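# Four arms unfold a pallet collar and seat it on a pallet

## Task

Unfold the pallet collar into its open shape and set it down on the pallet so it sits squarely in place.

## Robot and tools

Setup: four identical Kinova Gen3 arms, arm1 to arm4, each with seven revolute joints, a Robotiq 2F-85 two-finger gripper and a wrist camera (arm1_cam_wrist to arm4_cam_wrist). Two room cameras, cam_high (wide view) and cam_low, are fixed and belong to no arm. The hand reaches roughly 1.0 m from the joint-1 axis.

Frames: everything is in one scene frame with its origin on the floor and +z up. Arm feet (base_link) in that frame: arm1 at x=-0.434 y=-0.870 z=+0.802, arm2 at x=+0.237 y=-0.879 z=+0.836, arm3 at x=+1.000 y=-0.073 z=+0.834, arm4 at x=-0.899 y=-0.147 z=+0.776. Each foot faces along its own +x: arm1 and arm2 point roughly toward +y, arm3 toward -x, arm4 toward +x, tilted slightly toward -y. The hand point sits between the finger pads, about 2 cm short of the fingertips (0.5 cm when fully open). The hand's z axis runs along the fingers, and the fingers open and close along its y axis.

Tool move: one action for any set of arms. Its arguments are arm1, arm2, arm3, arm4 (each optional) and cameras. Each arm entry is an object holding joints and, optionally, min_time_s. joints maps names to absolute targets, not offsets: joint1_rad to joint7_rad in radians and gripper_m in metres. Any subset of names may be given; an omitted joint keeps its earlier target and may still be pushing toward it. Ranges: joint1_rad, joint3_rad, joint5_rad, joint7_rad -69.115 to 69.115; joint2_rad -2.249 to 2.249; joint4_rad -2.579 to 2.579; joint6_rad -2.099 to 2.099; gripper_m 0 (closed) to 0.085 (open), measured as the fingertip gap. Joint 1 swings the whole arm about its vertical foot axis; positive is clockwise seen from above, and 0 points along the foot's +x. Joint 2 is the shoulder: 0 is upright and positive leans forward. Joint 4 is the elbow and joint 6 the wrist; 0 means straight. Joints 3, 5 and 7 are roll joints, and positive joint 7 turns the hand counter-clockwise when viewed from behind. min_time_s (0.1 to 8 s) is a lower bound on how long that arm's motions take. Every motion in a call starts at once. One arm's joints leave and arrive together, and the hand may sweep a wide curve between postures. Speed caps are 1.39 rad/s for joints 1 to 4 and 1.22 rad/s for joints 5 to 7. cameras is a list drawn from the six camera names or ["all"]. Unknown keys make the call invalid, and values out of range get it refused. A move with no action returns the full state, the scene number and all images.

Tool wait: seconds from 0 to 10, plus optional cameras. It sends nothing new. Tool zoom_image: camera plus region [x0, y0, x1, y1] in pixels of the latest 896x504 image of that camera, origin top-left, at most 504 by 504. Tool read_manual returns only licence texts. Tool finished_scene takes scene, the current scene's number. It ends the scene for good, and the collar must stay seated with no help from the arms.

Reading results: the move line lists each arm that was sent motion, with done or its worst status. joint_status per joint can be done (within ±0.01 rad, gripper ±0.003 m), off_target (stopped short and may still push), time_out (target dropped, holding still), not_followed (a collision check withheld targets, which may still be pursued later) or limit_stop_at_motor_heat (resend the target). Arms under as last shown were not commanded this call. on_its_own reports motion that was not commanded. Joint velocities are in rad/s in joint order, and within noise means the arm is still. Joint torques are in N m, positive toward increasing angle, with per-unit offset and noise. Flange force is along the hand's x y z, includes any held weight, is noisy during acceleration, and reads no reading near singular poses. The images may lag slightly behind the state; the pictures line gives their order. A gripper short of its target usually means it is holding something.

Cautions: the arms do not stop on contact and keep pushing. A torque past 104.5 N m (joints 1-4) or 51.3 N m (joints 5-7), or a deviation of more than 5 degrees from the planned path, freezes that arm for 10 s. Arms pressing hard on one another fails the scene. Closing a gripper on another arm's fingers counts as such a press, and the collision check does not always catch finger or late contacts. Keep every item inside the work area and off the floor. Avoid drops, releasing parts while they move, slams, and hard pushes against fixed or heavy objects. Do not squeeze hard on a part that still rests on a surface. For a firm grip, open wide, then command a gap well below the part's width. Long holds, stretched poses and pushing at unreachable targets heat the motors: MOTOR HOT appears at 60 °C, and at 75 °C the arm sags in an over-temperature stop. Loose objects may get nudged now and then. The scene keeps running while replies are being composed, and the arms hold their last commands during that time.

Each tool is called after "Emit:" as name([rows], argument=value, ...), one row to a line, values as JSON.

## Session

Emit:
move()

Scene clock: 0.00 s.
Joint torques (N m): no reading
Motor temperatures (°C): arm1=[29 35 29 34 41 38 39] | arm2=[30 32 29 38 35 40 39] | arm3=[30 35 30 32 33 42 41] | arm4=[33 38 30 32 37 38 43]
Flange force (N): no reading
Joint velocities: within noise
arm1.joint_positions: joint1_rad=-0.367 joint2_rad=-0.377 joint3_rad=-0.057 joint4_rad=+1.429 joint5_rad=-0.042 joint6_rad=+1.959 joint7_rad=+1.590 gripper_m=+0.085
arm1.joint_status: not commanded
arm1.hand: x=-0.4765 y=-0.7218 z=+1.3267 quat_wxyz=(-0.030, +0.829, -0.555, -0.063) (m; scene frame)
arm2.joint_positions: joint1_rad=+0.431 joint2_rad=-0.325 joint3_rad=-0.121 joint4_rad=+1.564 joint5_rad=-0.059 joint6_rad=+2.061 joint7_rad=+1.315 gripper_m=+0.085
arm2.joint_status: not commanded
arm2.hand: x=+0.2662 y=-0.7709 z=+1.3148 quat_wxyz=(+0.064, +0.528, -0.845, +0.049) (m; scene frame)
arm3.joint_positions: joint1_rad=+0.096 joint2_rad=-0.467 joint3_rad=-0.112 joint4_rad=+1.431 joint5_rad=-0.009 joint6_rad=+1.934 joint7_rad=+1.197 gripper_m=+0.085
arm3.joint_status: not commanded
arm3.hand: x=+0.8569 y=-0.0903 z=+1.3719 quat_wxyz=(-0.012, -0.988, +0.093, +0.121) (m; scene frame)
arm4.joint_positions: joint1_rad=-0.491 joint2_rad=-0.360 joint3_rad=-0.101 joint4_rad=+1.548 joint5_rad=-0.046 joint6_rad=+1.971 joint7_rad=+1.689 gripper_m=+0.085
arm4.joint_status: not commanded
arm4.hand: x=-0.7613 y=-0.1078 z=+1.2588 quat_wxyz=(+0.016, +0.203, -0.979, +0.002) (m; scene frame)
pictures: arm1_cam_wrist, arm2_cam_wrist, arm3_cam_wrist, arm4_cam_wrist, cam_high, cam_low

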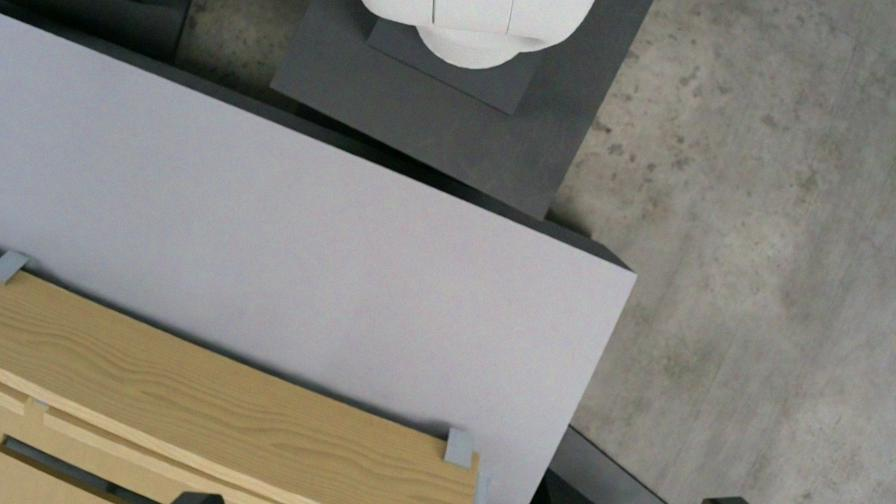

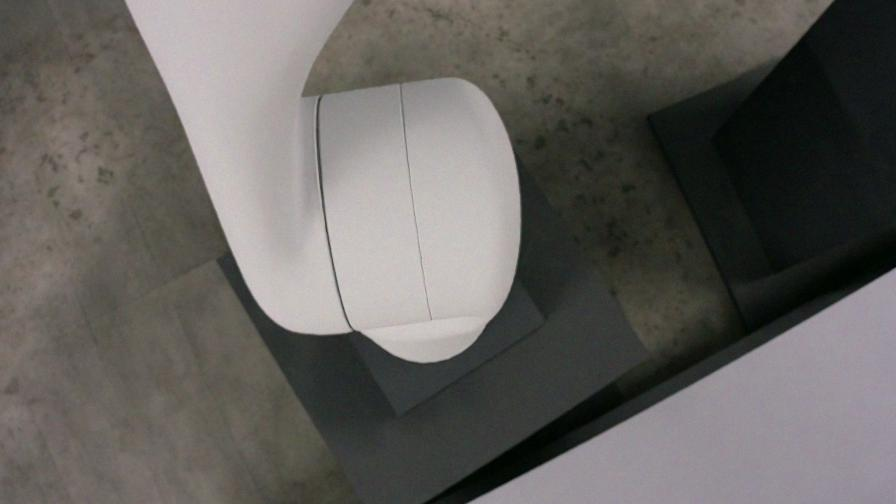

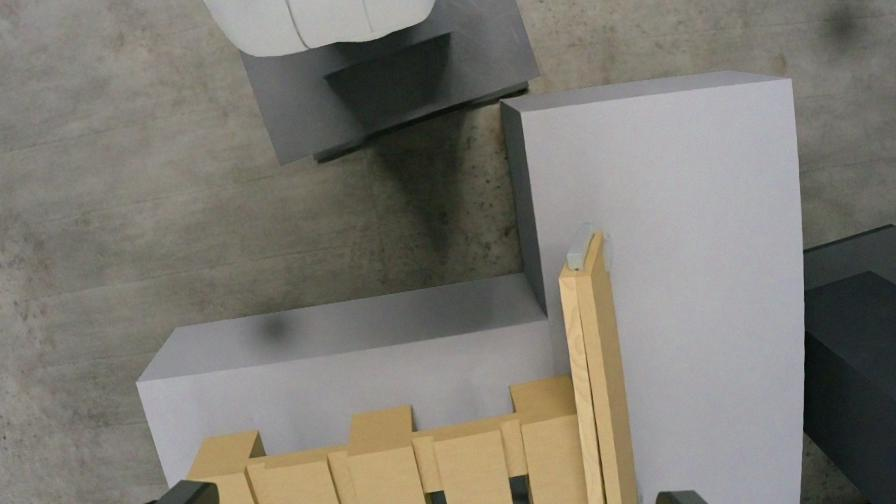

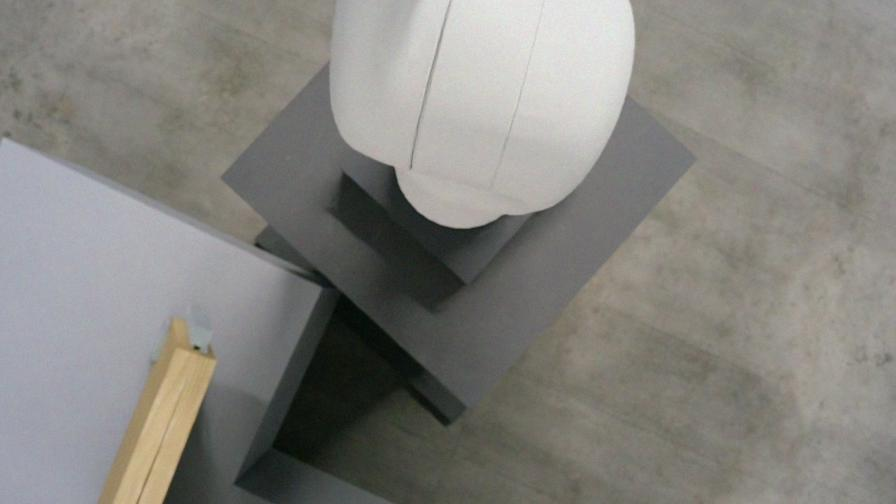

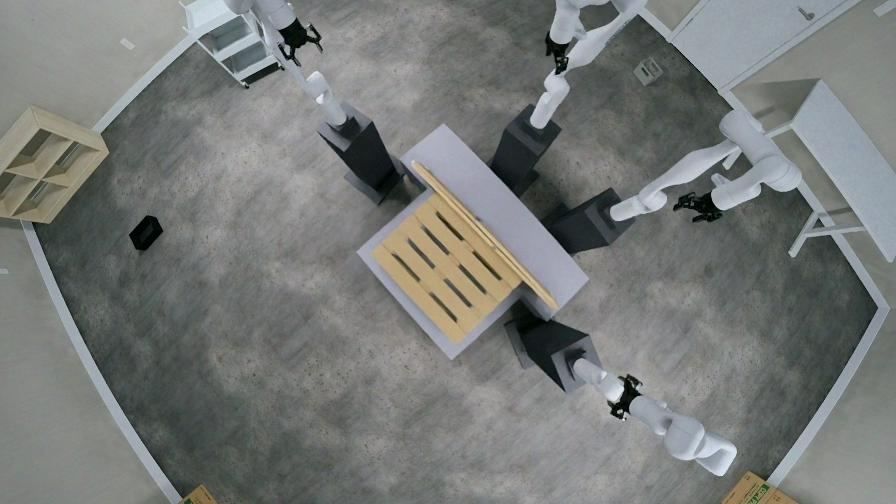

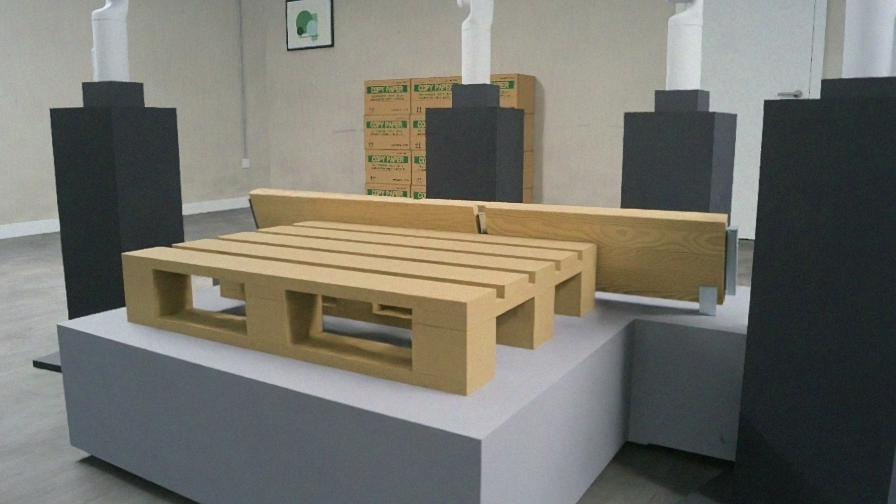

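Emit:
zoom_image(camera="cam_low", region=[220, 160, 500, 320])

Emit:
zoom_image(camera="cam_low", region=[460, 180, 760, 340])

Emit:
zoom_image(camera="arm3_cam_wrist", region=[500, 204, 720, 504])

Emit:
zoom_image(camera="arm4_cam_wrist", region=[80, 290, 260, 504])

Emit:
zoom_image(camera="cam_high", region=[350, 120, 600, 360])

Scaled by 1.800 from the camera's 896x504 image, which has a finer 1280x720 frame.

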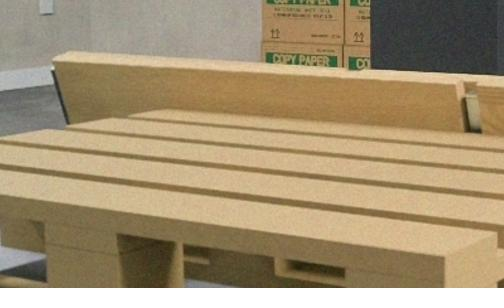

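Scaled by 1.680 from the camera's 896x504 image, which has a finer 1280x720 frame.

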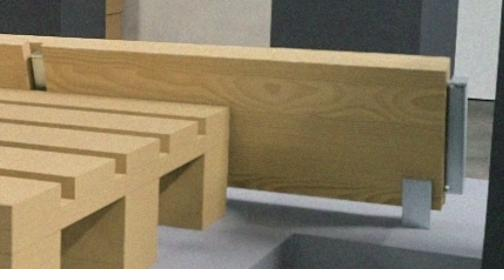

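Scaled by 1.680 from the camera's 896x504 image, which has a finer 1280x720 frame.

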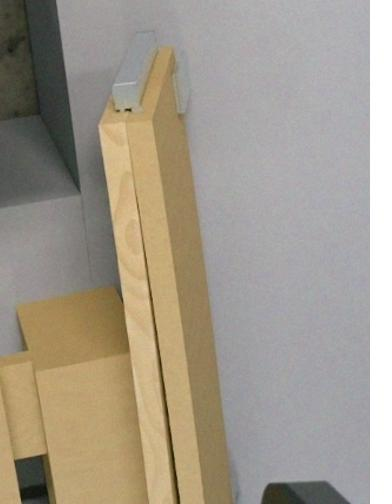

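Scaled by 2.355 from the camera's 896x504 image, which has a finer 1280x720 frame.

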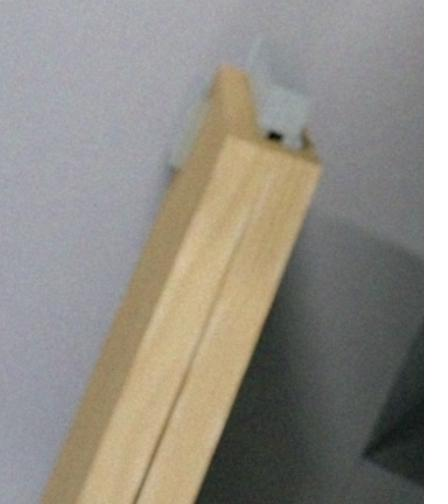

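Scaled by 2.016 from the camera's 896x504 image, which has a finer 1280x720 frame.

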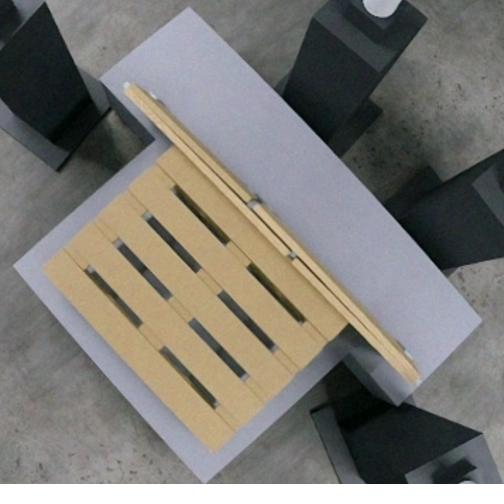

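Emit:
move(arm1={"joints": {"joint1_rad": 0.0286, "joint2_rad": 0.791, "joint3_rad": 0, "joint4_rad": 1.0088, "joint5_rad": 0, "joint6_rad": 1.3418, "joint7_rad": 1.6688}, "min_time_s": 3}, arm2={"joints": {"joint1_rad": 0.1597, "joint2_rad": 0.8328, "joint3_rad": 0, "joint4_rad": 1.0368, "joint5_rad": 0, "joint6_rad": 1.272, "joint7_rad": 1.6332}, "min_time_s": 3}, cameras=["arm1_cam_wrist", "arm2_cam_wrist"])

Scene clock: 171.33 s.
Joint torques (N m): arm1=[0.03 -25.04 0.42 -9.21 0.08 -0.05 -0.23] | arm2=[-0.46 -24.04 0.37 -10.65 -0.11 -0.07 -0.18] | arm3=[1.01 0.64 -0.74 -7.27 0.13 -0.22 0.46] | arm4=[0.37 -2.19 0.68 -7.43 -0.03 0.2 -0.17]
Motor temperatures (°C): arm1=[29 34 29 35 41 38 39] | arm2=[30 31 29 38 35 40 39] | arm3=[30 34 30 32 33 42 41] | arm4=[33 38 30 32 37 38 43]
Flange force (N): arm1=[-3.1 -0.5 2.1] | arm2=[9.4 0.1 4.0] | arm3=[-2.9 -1.9 -2.1] | arm4=[-3.0 0.3 -3.8]
move: arm1 done; arm2 done
Joint velocities: within noise
arm1.joint_positions: joint1_rad=+0.029 joint2_rad=+0.791 joint3_rad=+0.000 joint4_rad=+1.009 joint5_rad=+0.000 joint6_rad=+1.342 joint7_rad=+1.669 gripper_m=+0.085
arm1.joint_status: all done
arm1.hand: x=-0.3488 y=-0.2708 z=+1.0028 quat_wxyz=(+0.001, +0.707, -0.707, -0.006) (m; scene frame)
arm2.joint_positions: joint1_rad=+0.160 joint2_rad=+0.833 joint3_rad=+0.000 joint4_rad=+1.037 joint5_rad=+0.000 joint6_rad=+1.272 joint7_rad=+1.633 gripper_m=+0.085
arm2.joint_status: all done
arm2.hand: x=+0.3013 y=-0.2707 z=+1.0016 quat_wxyz=(+0.002, +0.707, -0.707, -0.004) (m; scene frame)
arm3, arm4: as last shown
pictures: arm1_cam_wrist, arm2_cam_wrist

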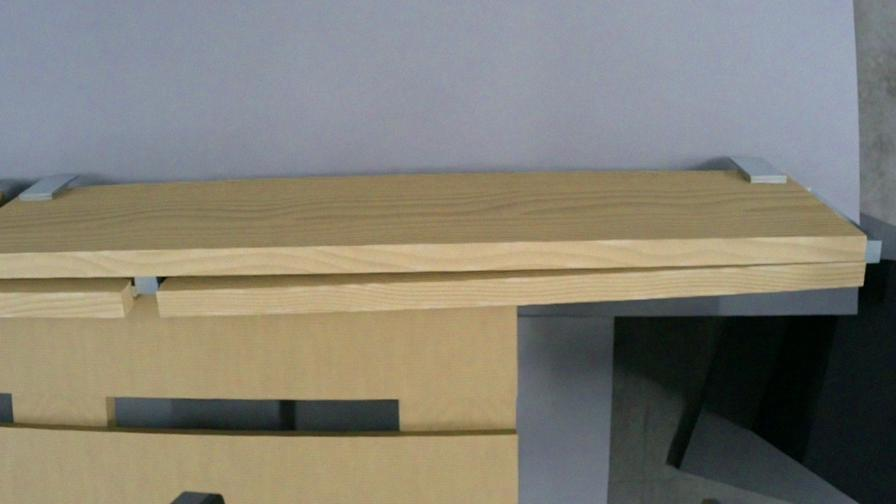

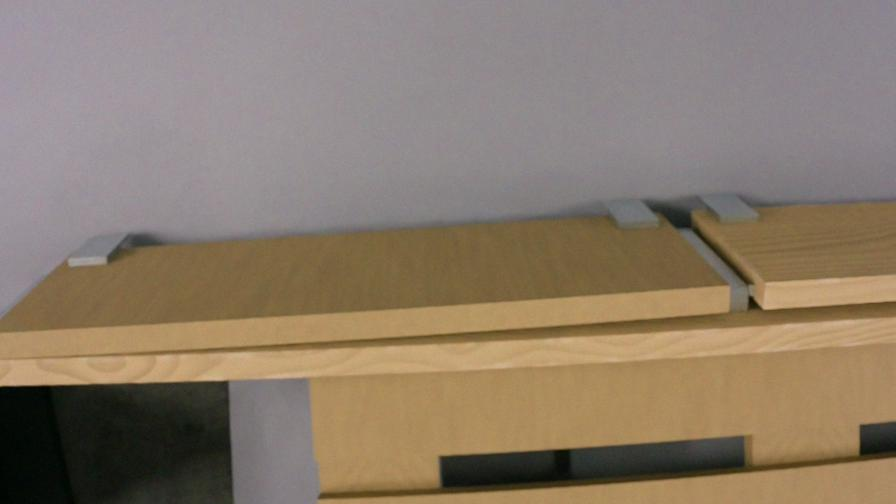

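Emit:
zoom_image(camera="arm1_cam_wrist", region=[0, 150, 260, 350])

Emit:
zoom_image(camera="arm2_cam_wrist", region=[560, 180, 896, 400])

Emit:
zoom_image(camera="arm1_cam_wrist", region=[660, 140, 896, 340])

Emit:
zoom_image(camera="arm2_cam_wrist", region=[0, 220, 300, 440])

Scaled by 1.938 from the camera's 896x504 image, which has a finer 1280x720 frame.

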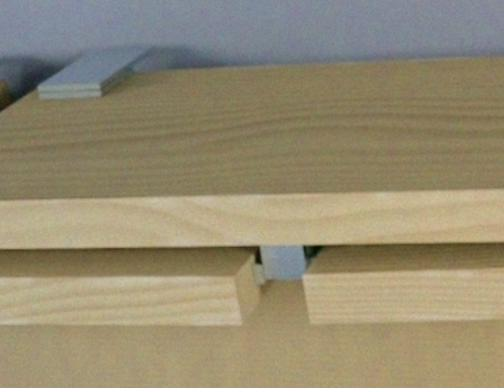

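Scaled by 1.500 from the camera's 896x504 image, which has a finer 1280x720 frame.

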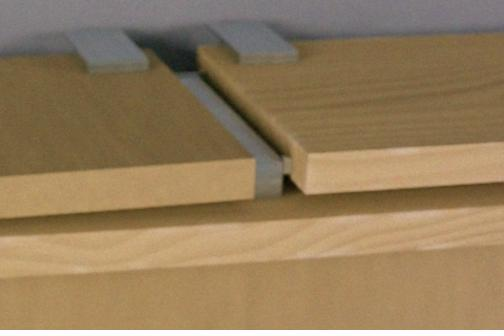

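Scaled by 2.136 from the camera's 896x504 image, which has a finer 1280x720 frame.

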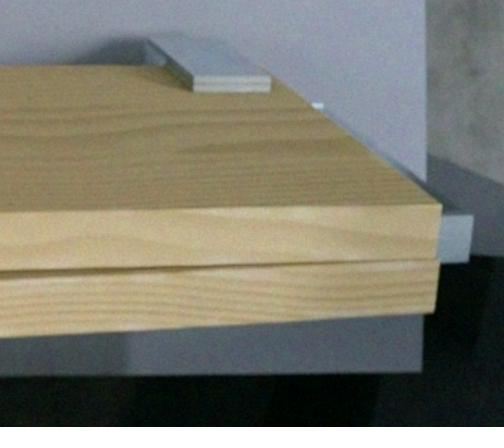

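Scaled by 1.680 from the camera's 896x504 image, which has a finer 1280x720 frame.

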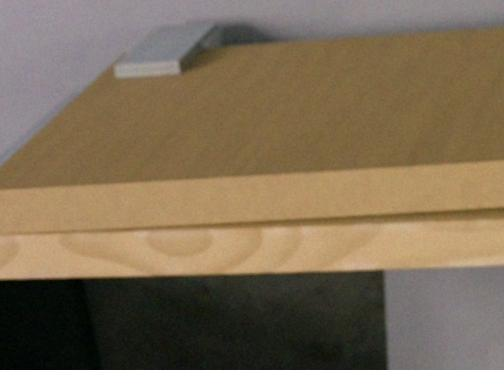

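Emit:
zoom_image(camera="arm1_cam_wrist", region=[150, 440, 250, 504])

Emit:
zoom_image(camera="arm1_cam_wrist", region=[670, 440, 770, 504])

Scaled by 5.040 from the camera's 896x504 image, which has a finer 1280x720 frame.

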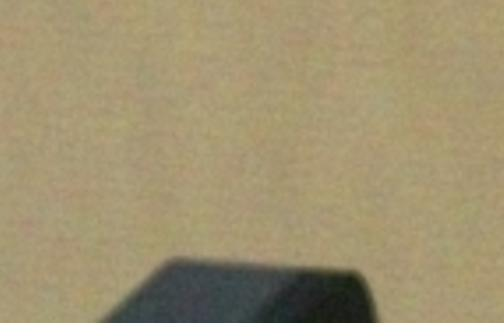

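Scaled by 5.040 from the camera's 896x504 image, which has a finer 1280x720 frame.

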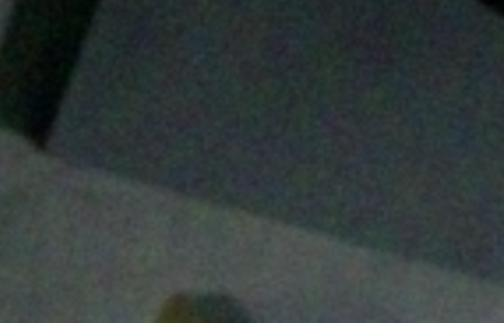

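Emit:
move(arm2={"joints": {"joint1_rad": -0.2927, "joint2_rad": 1.0763, "joint4_rad": 1.2228, "joint6_rad": 0.8425, "joint7_rad": -0.39, "gripper_m": 0.03}, "min_time_s": 3}, cameras=["arm2_cam_wrist", "arm1_cam_wrist"])

Scene clock: 416.70 s.
Joint torques (N m): arm1=[0.03 -25.05 0.43 -9.14 0.13 -0.08 -0.22] | arm2=[-0.47 -25.07 0.41 -8.82 -0.11 -0.15 -0.18] | arm3=[0.99 0.65 -0.72 -7.27 0.13 -0.22 0.46] | arm4=[0.39 -2.2 0.86 -7.52 -0.04 0.23 -0.17]
Motor temperatures (°C): arm1=[29 36 29 35 41 38 39] | arm2=[30 34 29 38 35 40 39] | arm3=[30 33 30 32 33 42 41] | arm4=[33 37 30 32 37 38 43]
Flange force (N): arm1=[-3.6 -0.5 1.9] | arm2=[-3.8 -7.7 1.0] | arm3=[-2.8 -1.8 -2.1] | arm4=[-3.1 0.8 -3.3]
move: arm2 done
Joint velocities: within noise
arm1, arm3, arm4: as last shown
arm1.hand: x=-0.3488 y=-0.2709 z=+1.0028 quat_wxyz=(+0.001, +0.707, -0.707, -0.005) (m; scene frame)
arm2.joint_positions: joint1_rad=-0.293 joint2_rad=+1.076 joint3_rad=+0.000 joint4_rad=+1.223 joint5_rad=+0.000 joint6_rad=+0.842 joint7_rad=-0.390 gripper_m=+0.030
arm2.joint_status: all done
arm2.hand: x=+0.0297 y=-0.3100 z=+0.8035 quat_wxyz=(+0.004, +0.000, -1.000, -0.001) (m; scene frame)
pictures: arm1_cam_wrist, arm2_cam_wrist

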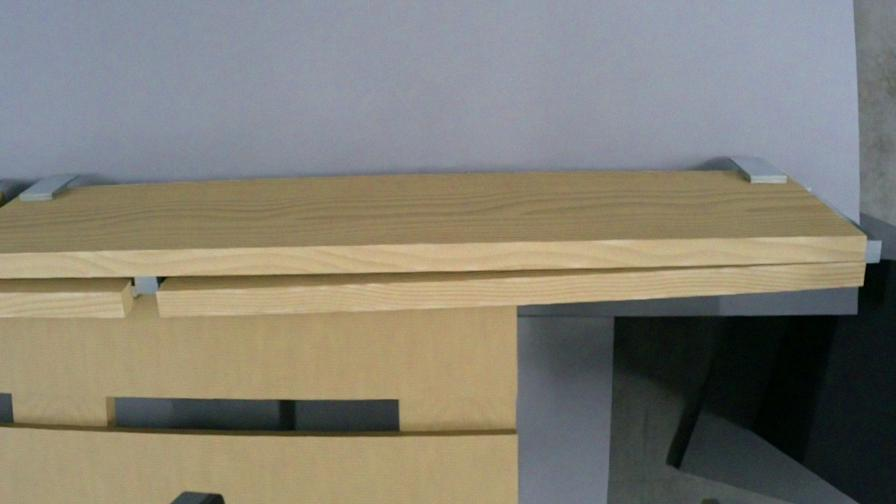

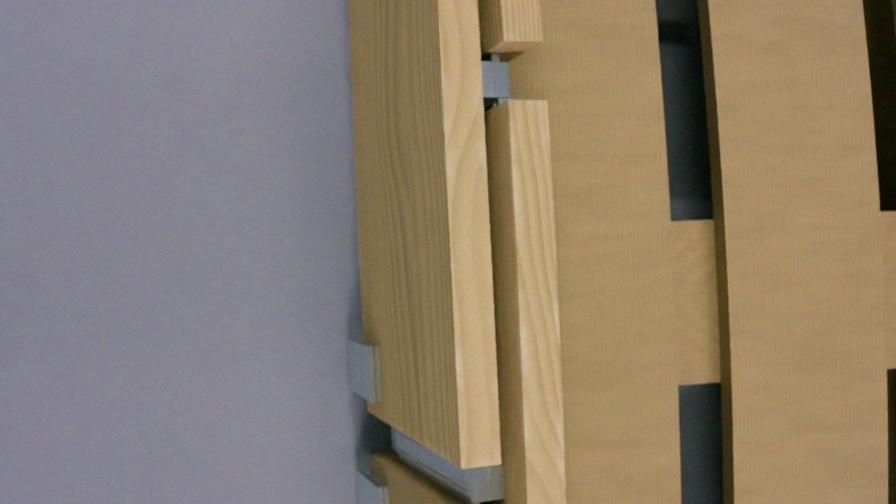

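Emit:
zoom_image(camera="arm2_cam_wrist", region=[420, 330, 600, 440])

Emit:
zoom_image(camera="arm2_cam_wrist", region=[420, 180, 600, 290])

Scaled by 2.800 from the camera's 896x504 image, which has a finer 1280x720 frame.

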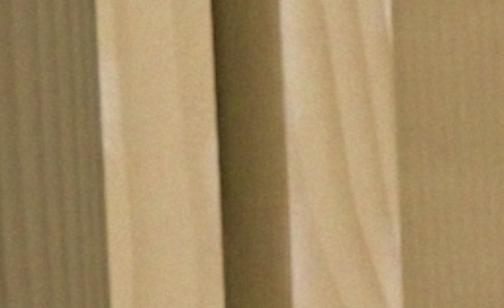

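Scaled by 2.800 from the camera's 896x504 image, which has a finer 1280x720 frame.

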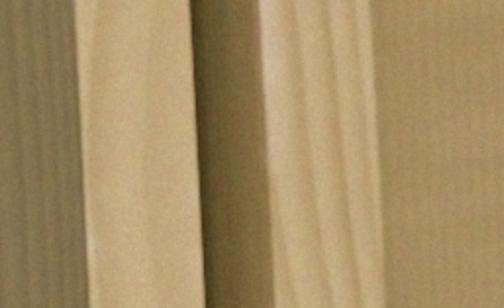

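Emit:
zoom_image(camera="arm2_cam_wrist", region=[340, 440, 560, 504])

Scaled by 2.291 from the camera's 896x504 image, which has a finer 1280x720 frame.

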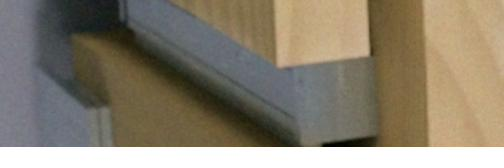

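Emit:
move(arm2={"joints": {"joint1_rad": -0.2831, "joint2_rad": 1.499, "joint4_rad": 0.9562, "joint6_rad": 0.6864, "joint7_rad": -0.3354, "gripper_m": 0.0236}, "min_time_s": 3}, arm1={"joints": {"joint1_rad": 0.2341, "joint2_rad": 0.8829, "joint4_rad": 0.8239, "joint6_rad": 1.4348, "joint7_rad": 1.8743}, "min_time_s": 3}, cameras=["arm2_cam_wrist", "arm1_cam_wrist"])

Scene clock: 530.33 s.
Joint torques (N m): arm1=[0.03 -26.53 0.43 -9.29 0.13 -0.03 -0.22] | arm2=[-0.5 -26.37 0.43 -7.83 -0.09 -0.2 -0.17] | arm3=[1.01 0.64 -0.71 -7.28 0.15 -0.21 0.45] | arm4=[0.37 -2.23 0.88 -7.48 -0.1 0.25 -0.18]
Motor temperatures (°C): arm1=[29 36 29 35 41 38 39] | arm2=[30 34 29 38 35 40 39] | arm3=[30 33 30 32 33 42 41] | arm4=[33 37 30 32 37 38 43]
Flange force (N): arm1=[-4.0 -1.4 1.8] | arm2=[-3.8 -9.5 -2.7] | arm3=[-2.8 -1.8 -2.0] | arm4=[-3.3 0.8 -3.5]
move: arm1 done; arm2 done
Joint velocities: within noise
arm1.joint_positions: joint1_rad=+0.234 joint2_rad=+0.883 joint3_rad=+0.000 joint4_rad=+0.824 joint5_rad=+0.000 joint6_rad=+1.435 joint7_rad=+1.874 gripper_m=+0.085
arm1.joint_status: all done
arm1.hand: x=-0.2188 y=-0.2708 z=+1.0015 quat_wxyz=(+0.001, +0.707, -0.707, -0.005) (m; scene frame)
arm2.joint_positions: joint1_rad=-0.283 joint2_rad=+1.499 joint3_rad=+0.000 joint4_rad=+0.956 joint5_rad=+0.000 joint6_rad=+0.686 joint7_rad=-0.335 gripper_m=+0.023
arm2.joint_status: all done
arm2.hand: x=+0.0283 y=-0.2945 z=+0.6001 quat_wxyz=(+0.004, +0.022, -1.000, -0.001) (m; scene frame)
arm3, arm4: as last shown
pictures: arm1_cam_wrist, arm2_cam_wrist

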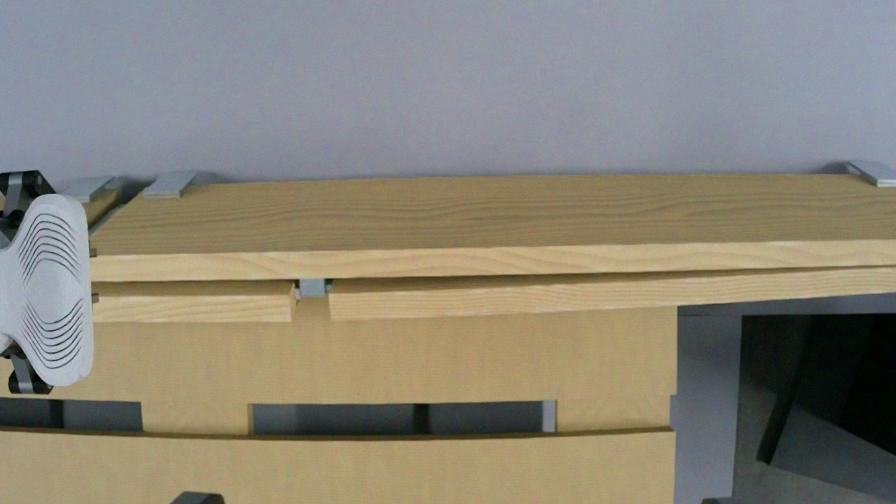

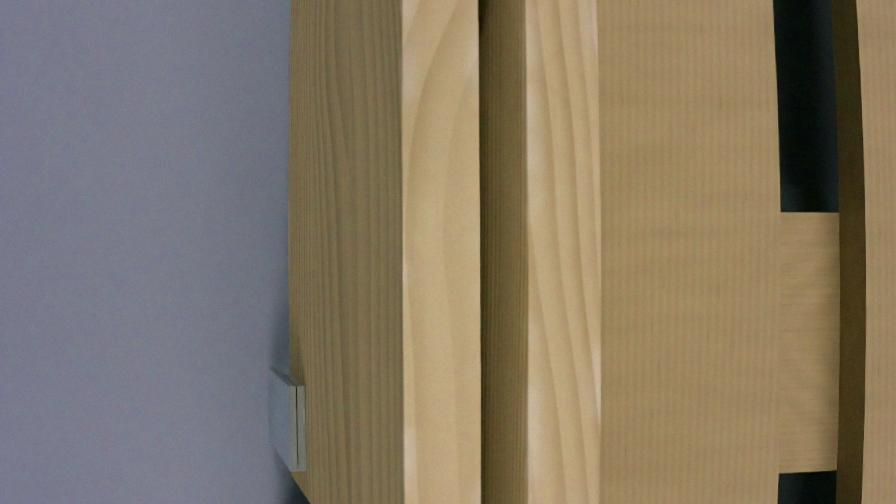

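Emit:
zoom_image(camera="arm1_cam_wrist", region=[0, 160, 200, 400])

Scaled by 2.100 from the camera's 896x504 image, which has a finer 1280x720 frame.

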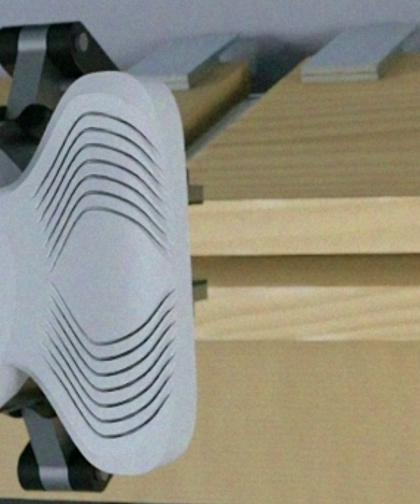

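Emit:
move(arm2={"joints": {"joint1_rad": -0.2839, "joint2_rad": 1.6521, "joint4_rad": 0.8065, "joint6_rad": 0.683, "joint7_rad": -0.3362, "gripper_m": 0.0236}, "min_time_s": 3}, cameras=["arm2_cam_wrist", "arm1_cam_wrist"])

Scene clock: 556.50 s.
Joint torques (N m): arm1=[0.02 -26.52 0.45 -9.38 0.15 -0.03 -0.26] | arm2=[-0.41 -26.28 0.48 -7.9 -0.09 -0.26 -0.19] | arm3=[1.06 0.62 -0.71 -7.25 0.13 -0.22 0.45] | arm4=[0.36 -2.31 0.65 -7.45 -0.04 0.25 -0.19]
Motor temperatures (°C): arm1=[29 37 29 35 41 38 39] | arm2=[30 34 29 38 35 40 39] | arm3=[30 33 30 32 33 42 41] | arm4=[33 37 30 32 37 38 43]
Flange force (N): arm1=[-3.4 -1.3 2.0] | arm2=[-4.3 -11.3 -4.8] | arm3=[-2.9 -1.8 -2.2] | arm4=[-3.3 0.1 -3.7]
move: arm2 done
Joint velocities: within noise
arm1, arm3, arm4: as last shown
arm2.joint_positions: joint1_rad=-0.284 joint2_rad=+1.652 joint3_rad=+0.000 joint4_rad=+0.807 joint5_rad=+0.000 joint6_rad=+0.683 joint7_rad=-0.336 gripper_m=+0.023
arm2.joint_status: all done
arm2.hand: x=+0.0278 y=-0.2956 z=+0.5351 quat_wxyz=(+0.004, +0.022, -1.000, -0.001) (m; scene frame)
pictures: arm1_cam_wrist, arm2_cam_wrist

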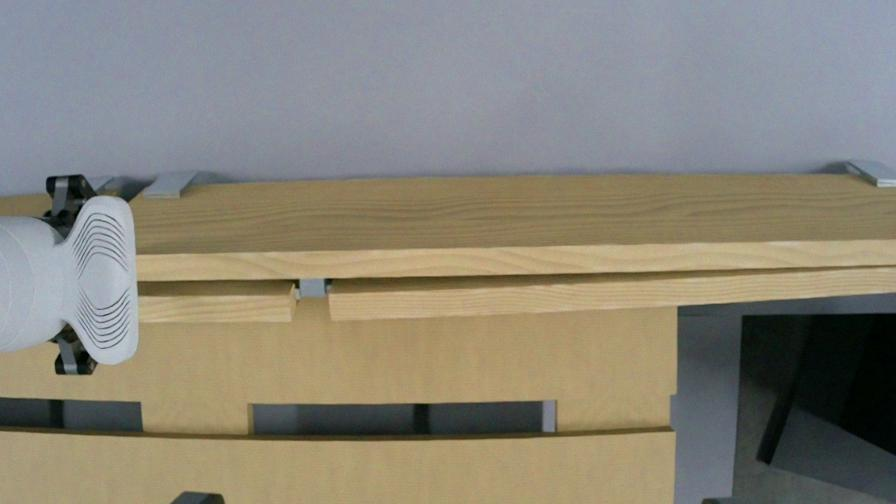

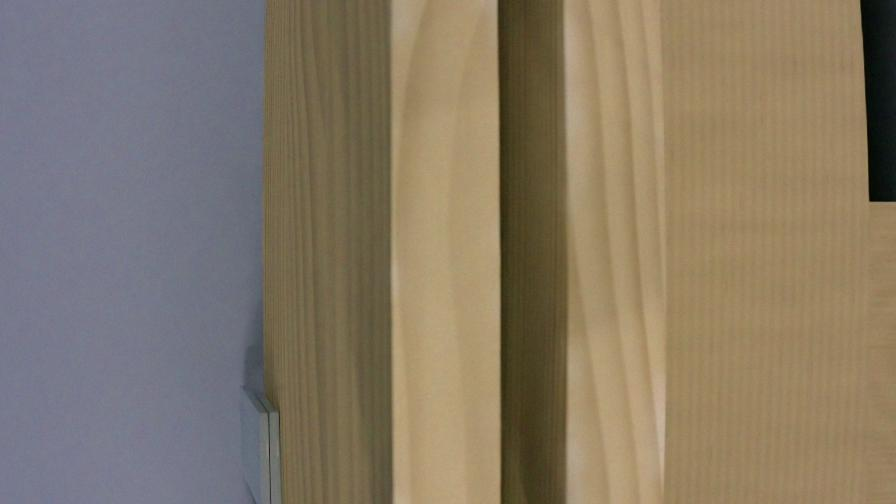

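Emit:
move(arm2={"joints": {"joint1_rad": -0.2839, "joint2_rad": 1.7046, "joint4_rad": 0.7443, "joint6_rad": 0.6927, "joint7_rad": -0.3362}, "min_time_s": 2.5}, cameras=["arm2_cam_wrist", "arm1_cam_wrist"])

Scene clock: 570.57 s.
Joint torques (N m): arm1=[0.04 -26.48 0.46 -9.39 0.19 0 -0.25] | arm2=[1.43 -8.27 1.62 2.55 0.5 3.43 -0.2] | arm3=[1.01 0.65 -0.72 -7.3 0.13 -0.22 0.44] | arm4=[0.33 -2.2 0.76 -7.47 -0.05 0.2 -0.16]
Motor temperatures (°C): arm1=[29 37 29 35 41 38 39] | arm2=[30 35 29 38 35 40 39] | arm3=[30 33 30 32 33 42 41] | arm4=[33 37 30 32 37 38 43]
Flange force (N): arm1=[-3.1 -1.1 2.1] | arm2=[2.7 1.4 -21.4] | arm3=[-2.8 -1.9 -1.9] | arm4=[-3.1 0.6 -3.6]
move: arm2 done
Joint velocities: within noise
arm1, arm3, arm4: as last shown
arm2.joint_positions: joint1_rad=-0.284 joint2_rad=+1.705 joint3_rad=+0.000 joint4_rad=+0.744 joint5_rad=+0.000 joint6_rad=+0.693 joint7_rad=-0.336 gripper_m=+0.023
arm2.joint_status: all done
arm2.hand: x=+0.0276 y=-0.2957 z=+0.5149 quat_wxyz=(+0.004, +0.022, -1.000, -0.001) (m; scene frame)
pictures: arm1_cam_wrist, arm2_cam_wrist

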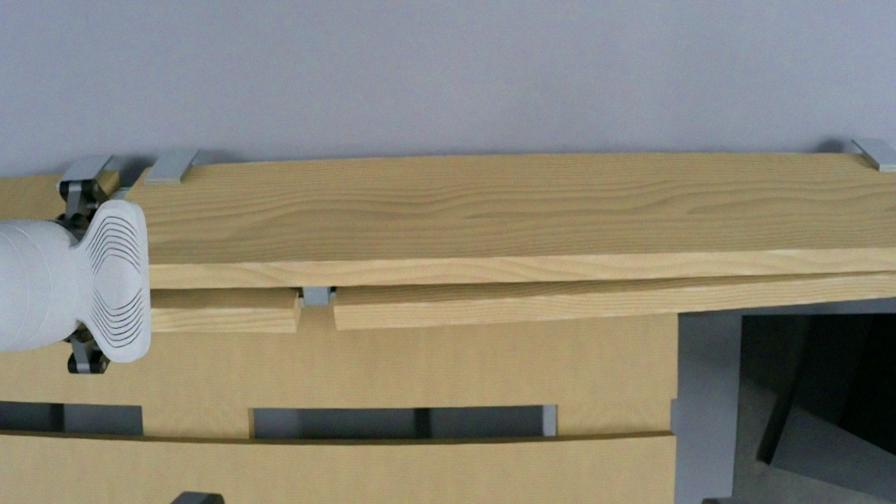

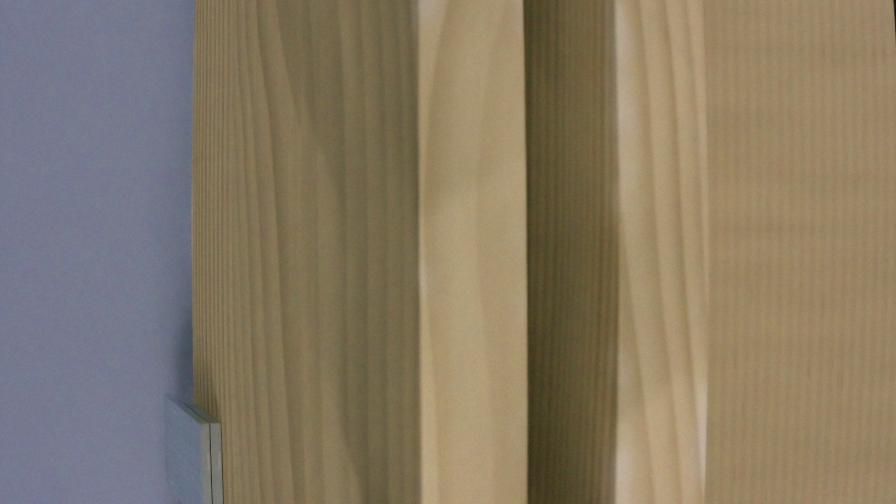

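Emit:
wait(seconds=0.1, cameras=["cam_low", "arm1_cam_wrist", "arm2_cam_wrist"])

Emit:
zoom_image(camera="cam_low", region=[240, 160, 760, 340])

Emit:
zoom_image(camera="arm1_cam_wrist", region=[0, 130, 250, 400])

Scene clock: 596.43 s.
Joint torques (N m): arm1=[-0.01 -26.43 0.44 -9.38 0.18 -0.02 -0.21] | arm2=[1.86 -9.38 2.03 2.02 0.65 3.17 -0.21] | arm3=[1 0.62 -0.68 -7.27 0.16 -0.23 0.44] | arm4=[0.3 -2.32 0.72 -7.47 -0.07 0.19 -0.19]
Motor temperatures (°C): arm1=[29 37 29 35 41 38 39] | arm2=[30 34 29 38 35 40 39] | arm3=[30 33 30 32 33 42 41] | arm4=[33 37 30 32 37 38 43]
Flange force (N): arm1=[-3.1 -1.1 2.0] | arm2=[3.3 1.2 -20.0] | arm3=[-2.8 -1.7 -2.1] | arm4=[-3.3 0.3 -3.8]
Joint velocities: within noise
arm1.joint_positions: joint1_rad=+0.234 joint2_rad=+0.883 joint3_rad=+0.000 joint4_rad=+0.824 joint5_rad=+0.000 joint6_rad=+1.435 joint7_rad=+1.874 gripper_m=+0.085
arm1.joint_status: not commanded
arm1.hand: x=-0.2188 y=-0.2708 z=+1.0015 quat_wxyz=(+0.001, +0.707, -0.707, -0.005) (m; scene frame)
arm2.joint_positions: joint1_rad=-0.284 joint2_rad=+1.705 joint3_rad=+0.000 joint4_rad=+0.744 joint5_rad=+0.000 joint6_rad=+0.693 joint7_rad=-0.336 gripper_m=+0.023
arm2.joint_status: all done
arm2.hand: x=+0.0276 y=-0.2955 z=+0.5150 quat_wxyz=(+0.004, +0.022, -1.000, -0.001) (m; scene frame)
arm3.joint_positions: joint1_rad=+0.096 joint2_rad=-0.467 joint3_rad=-0.112 joint4_rad=+1.431 joint5_rad=-0.009 joint6_rad=+1.934 joint7_rad=+1.197 gripper_m=+0.085
arm3.joint_status: not commanded
arm3.hand: x=+0.8569 y=-0.0903 z=+1.3719 quat_wxyz=(-0.012, -0.988, +0.093, +0.121) (m; scene frame)
arm4.joint_positions: joint1_rad=-0.491 joint2_rad=-0.360 joint3_rad=-0.101 joint4_rad=+1.548 joint5_rad=-0.046 joint6_rad=+1.971 joint7_rad=+1.689 gripper_m=+0.085
arm4.joint_status: not commanded
arm4.hand: x=-0.7613 y=-0.1078 z=+1.2588 quat_wxyz=(+0.016, +0.203, -0.979, +0.002) (m; scene frame)
wait: 0.10 s; at rest from the start
pictures: arm1_cam_wrist, arm2_cam_wrist, cam_low

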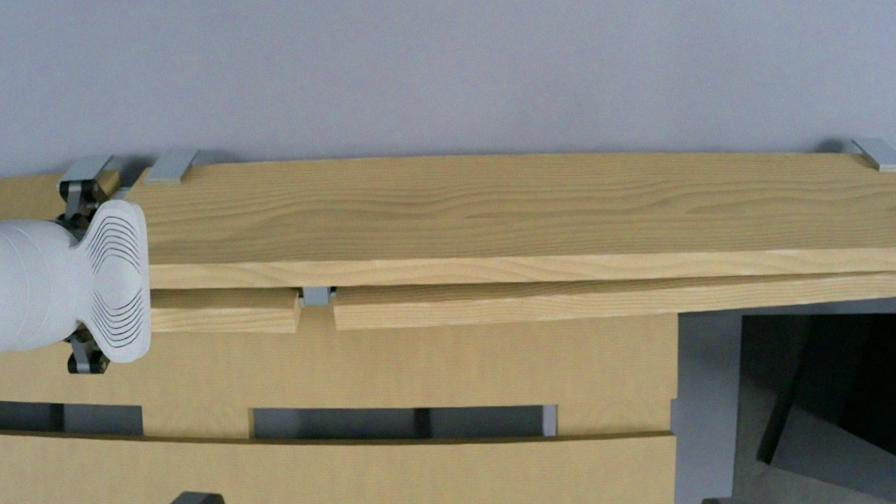

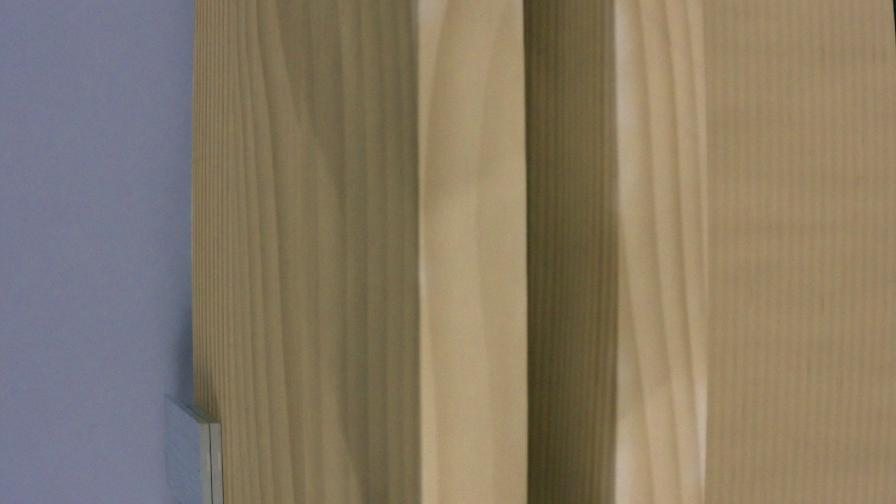

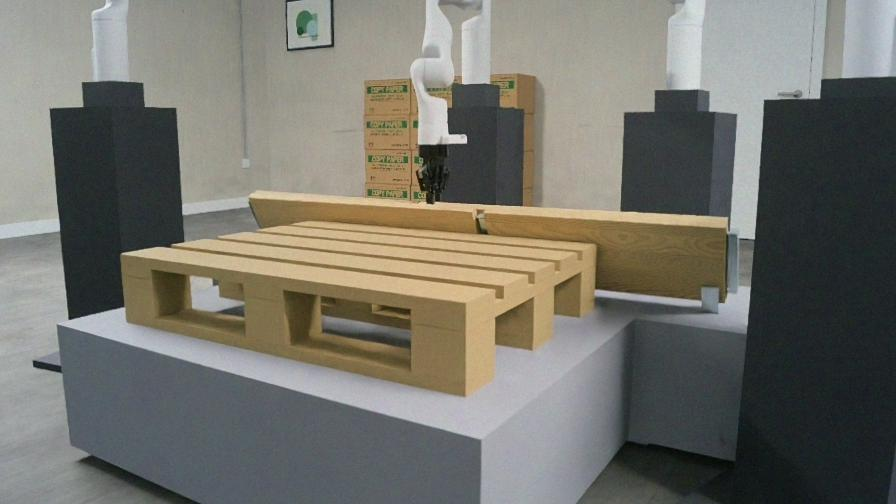

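Region (240, 160, 760, 340) is 520x180 pixels. A region can be at most 504 by 504 pixels.

Scaled by 1.867 from the camera's 896x504 image, which has a finer 1280x720 frame.

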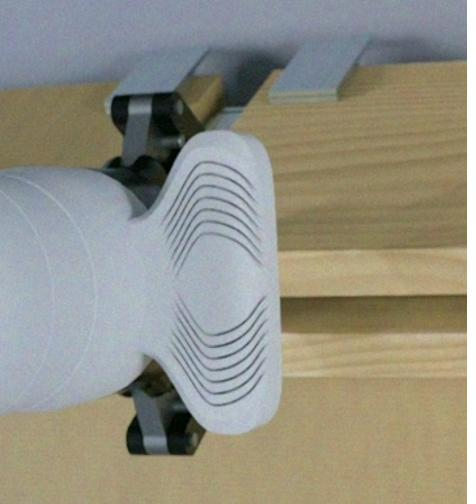

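Emit:
move(arm2={"joints": {"joint1_rad": -0.2839, "joint2_rad": 1.6521, "joint4_rad": 0.8065, "joint6_rad": 0.683, "joint7_rad": -0.3362}, "min_time_s": 2}, cameras=["arm2_cam_wrist", "arm1_cam_wrist", "cam_low"])

Emit:
zoom_image(camera="cam_low", region=[560, 180, 760, 340])

Emit:
zoom_image(camera="cam_low", region=[230, 170, 330, 260])

Scene clock: 624.83 s.
Joint torques (N m): arm1=[0.04 -26.52 0.46 -9.34 0.12 -0.02 -0.27] | arm2=[-0.49 -26.26 0.46 -7.75 -0.11 -0.15 -0.18] | arm3=[1.01 0.65 -0.71 -7.27 0.14 -0.25 0.43] | arm4=[0.36 -2.24 0.74 -7.47 -0.04 0.21 -0.19]
Motor temperatures (°C): arm1=[29 37 29 35 41 38 39] | arm2=[30 34 29 38 35 40 39] | arm3=[30 33 30 32 33 42 41] | arm4=[33 37 30 32 37 38 43]
Flange force (N): arm1=[-3.6 -1.3 1.9] | arm2=[-4.3 -10.9 -4.4] | arm3=[-2.8 -1.8 -2.1] | arm4=[-3.1 0.4 -3.6]
move: arm2 done
Joint velocities: within noise
arm1, arm3, arm4: as last shown
arm2.joint_positions: joint1_rad=-0.284 joint2_rad=+1.652 joint3_rad=+0.000 joint4_rad=+0.807 joint5_rad=+0.000 joint6_rad=+0.683 joint7_rad=-0.336 gripper_m=+0.023
arm2.joint_status: all done
arm2.hand: x=+0.0278 y=-0.2956 z=+0.5351 quat_wxyz=(+0.004, +0.022, -1.000, -0.001) (m; scene frame)
pictures: arm1_cam_wrist, arm2_cam_wrist, cam_low

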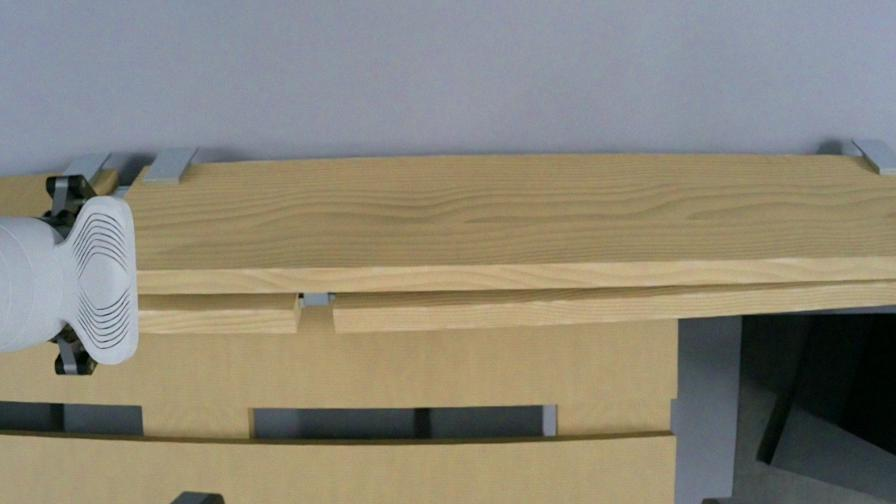

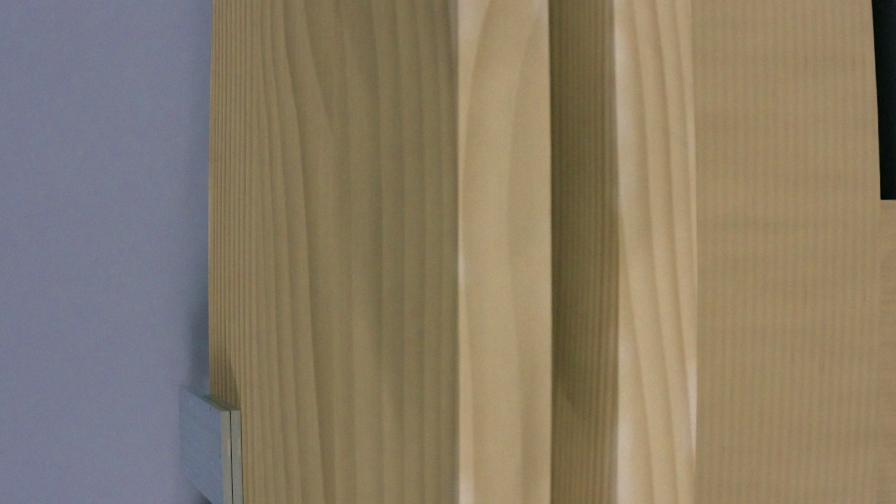

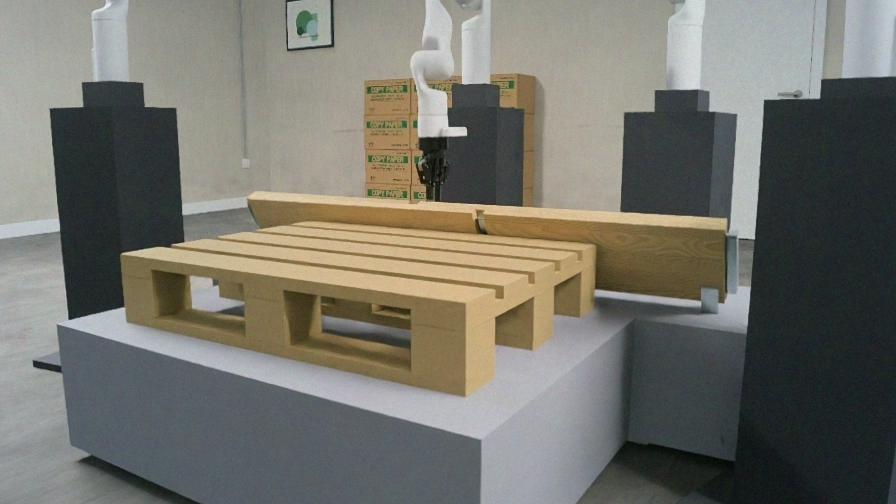

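Scaled by 2.520 from the camera's 896x504 image, which has a finer 1280x720 frame.

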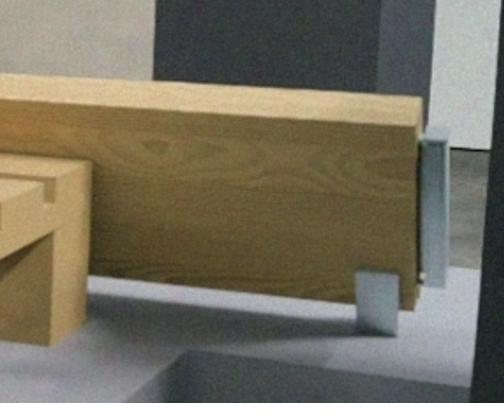

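Scaled by 5.040 from the camera's 896x504 image, which has a finer 1280x720 frame.

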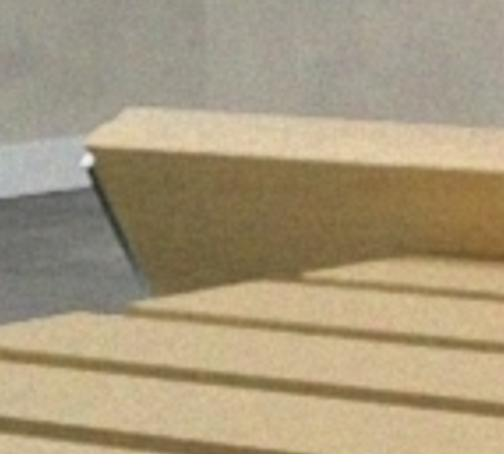

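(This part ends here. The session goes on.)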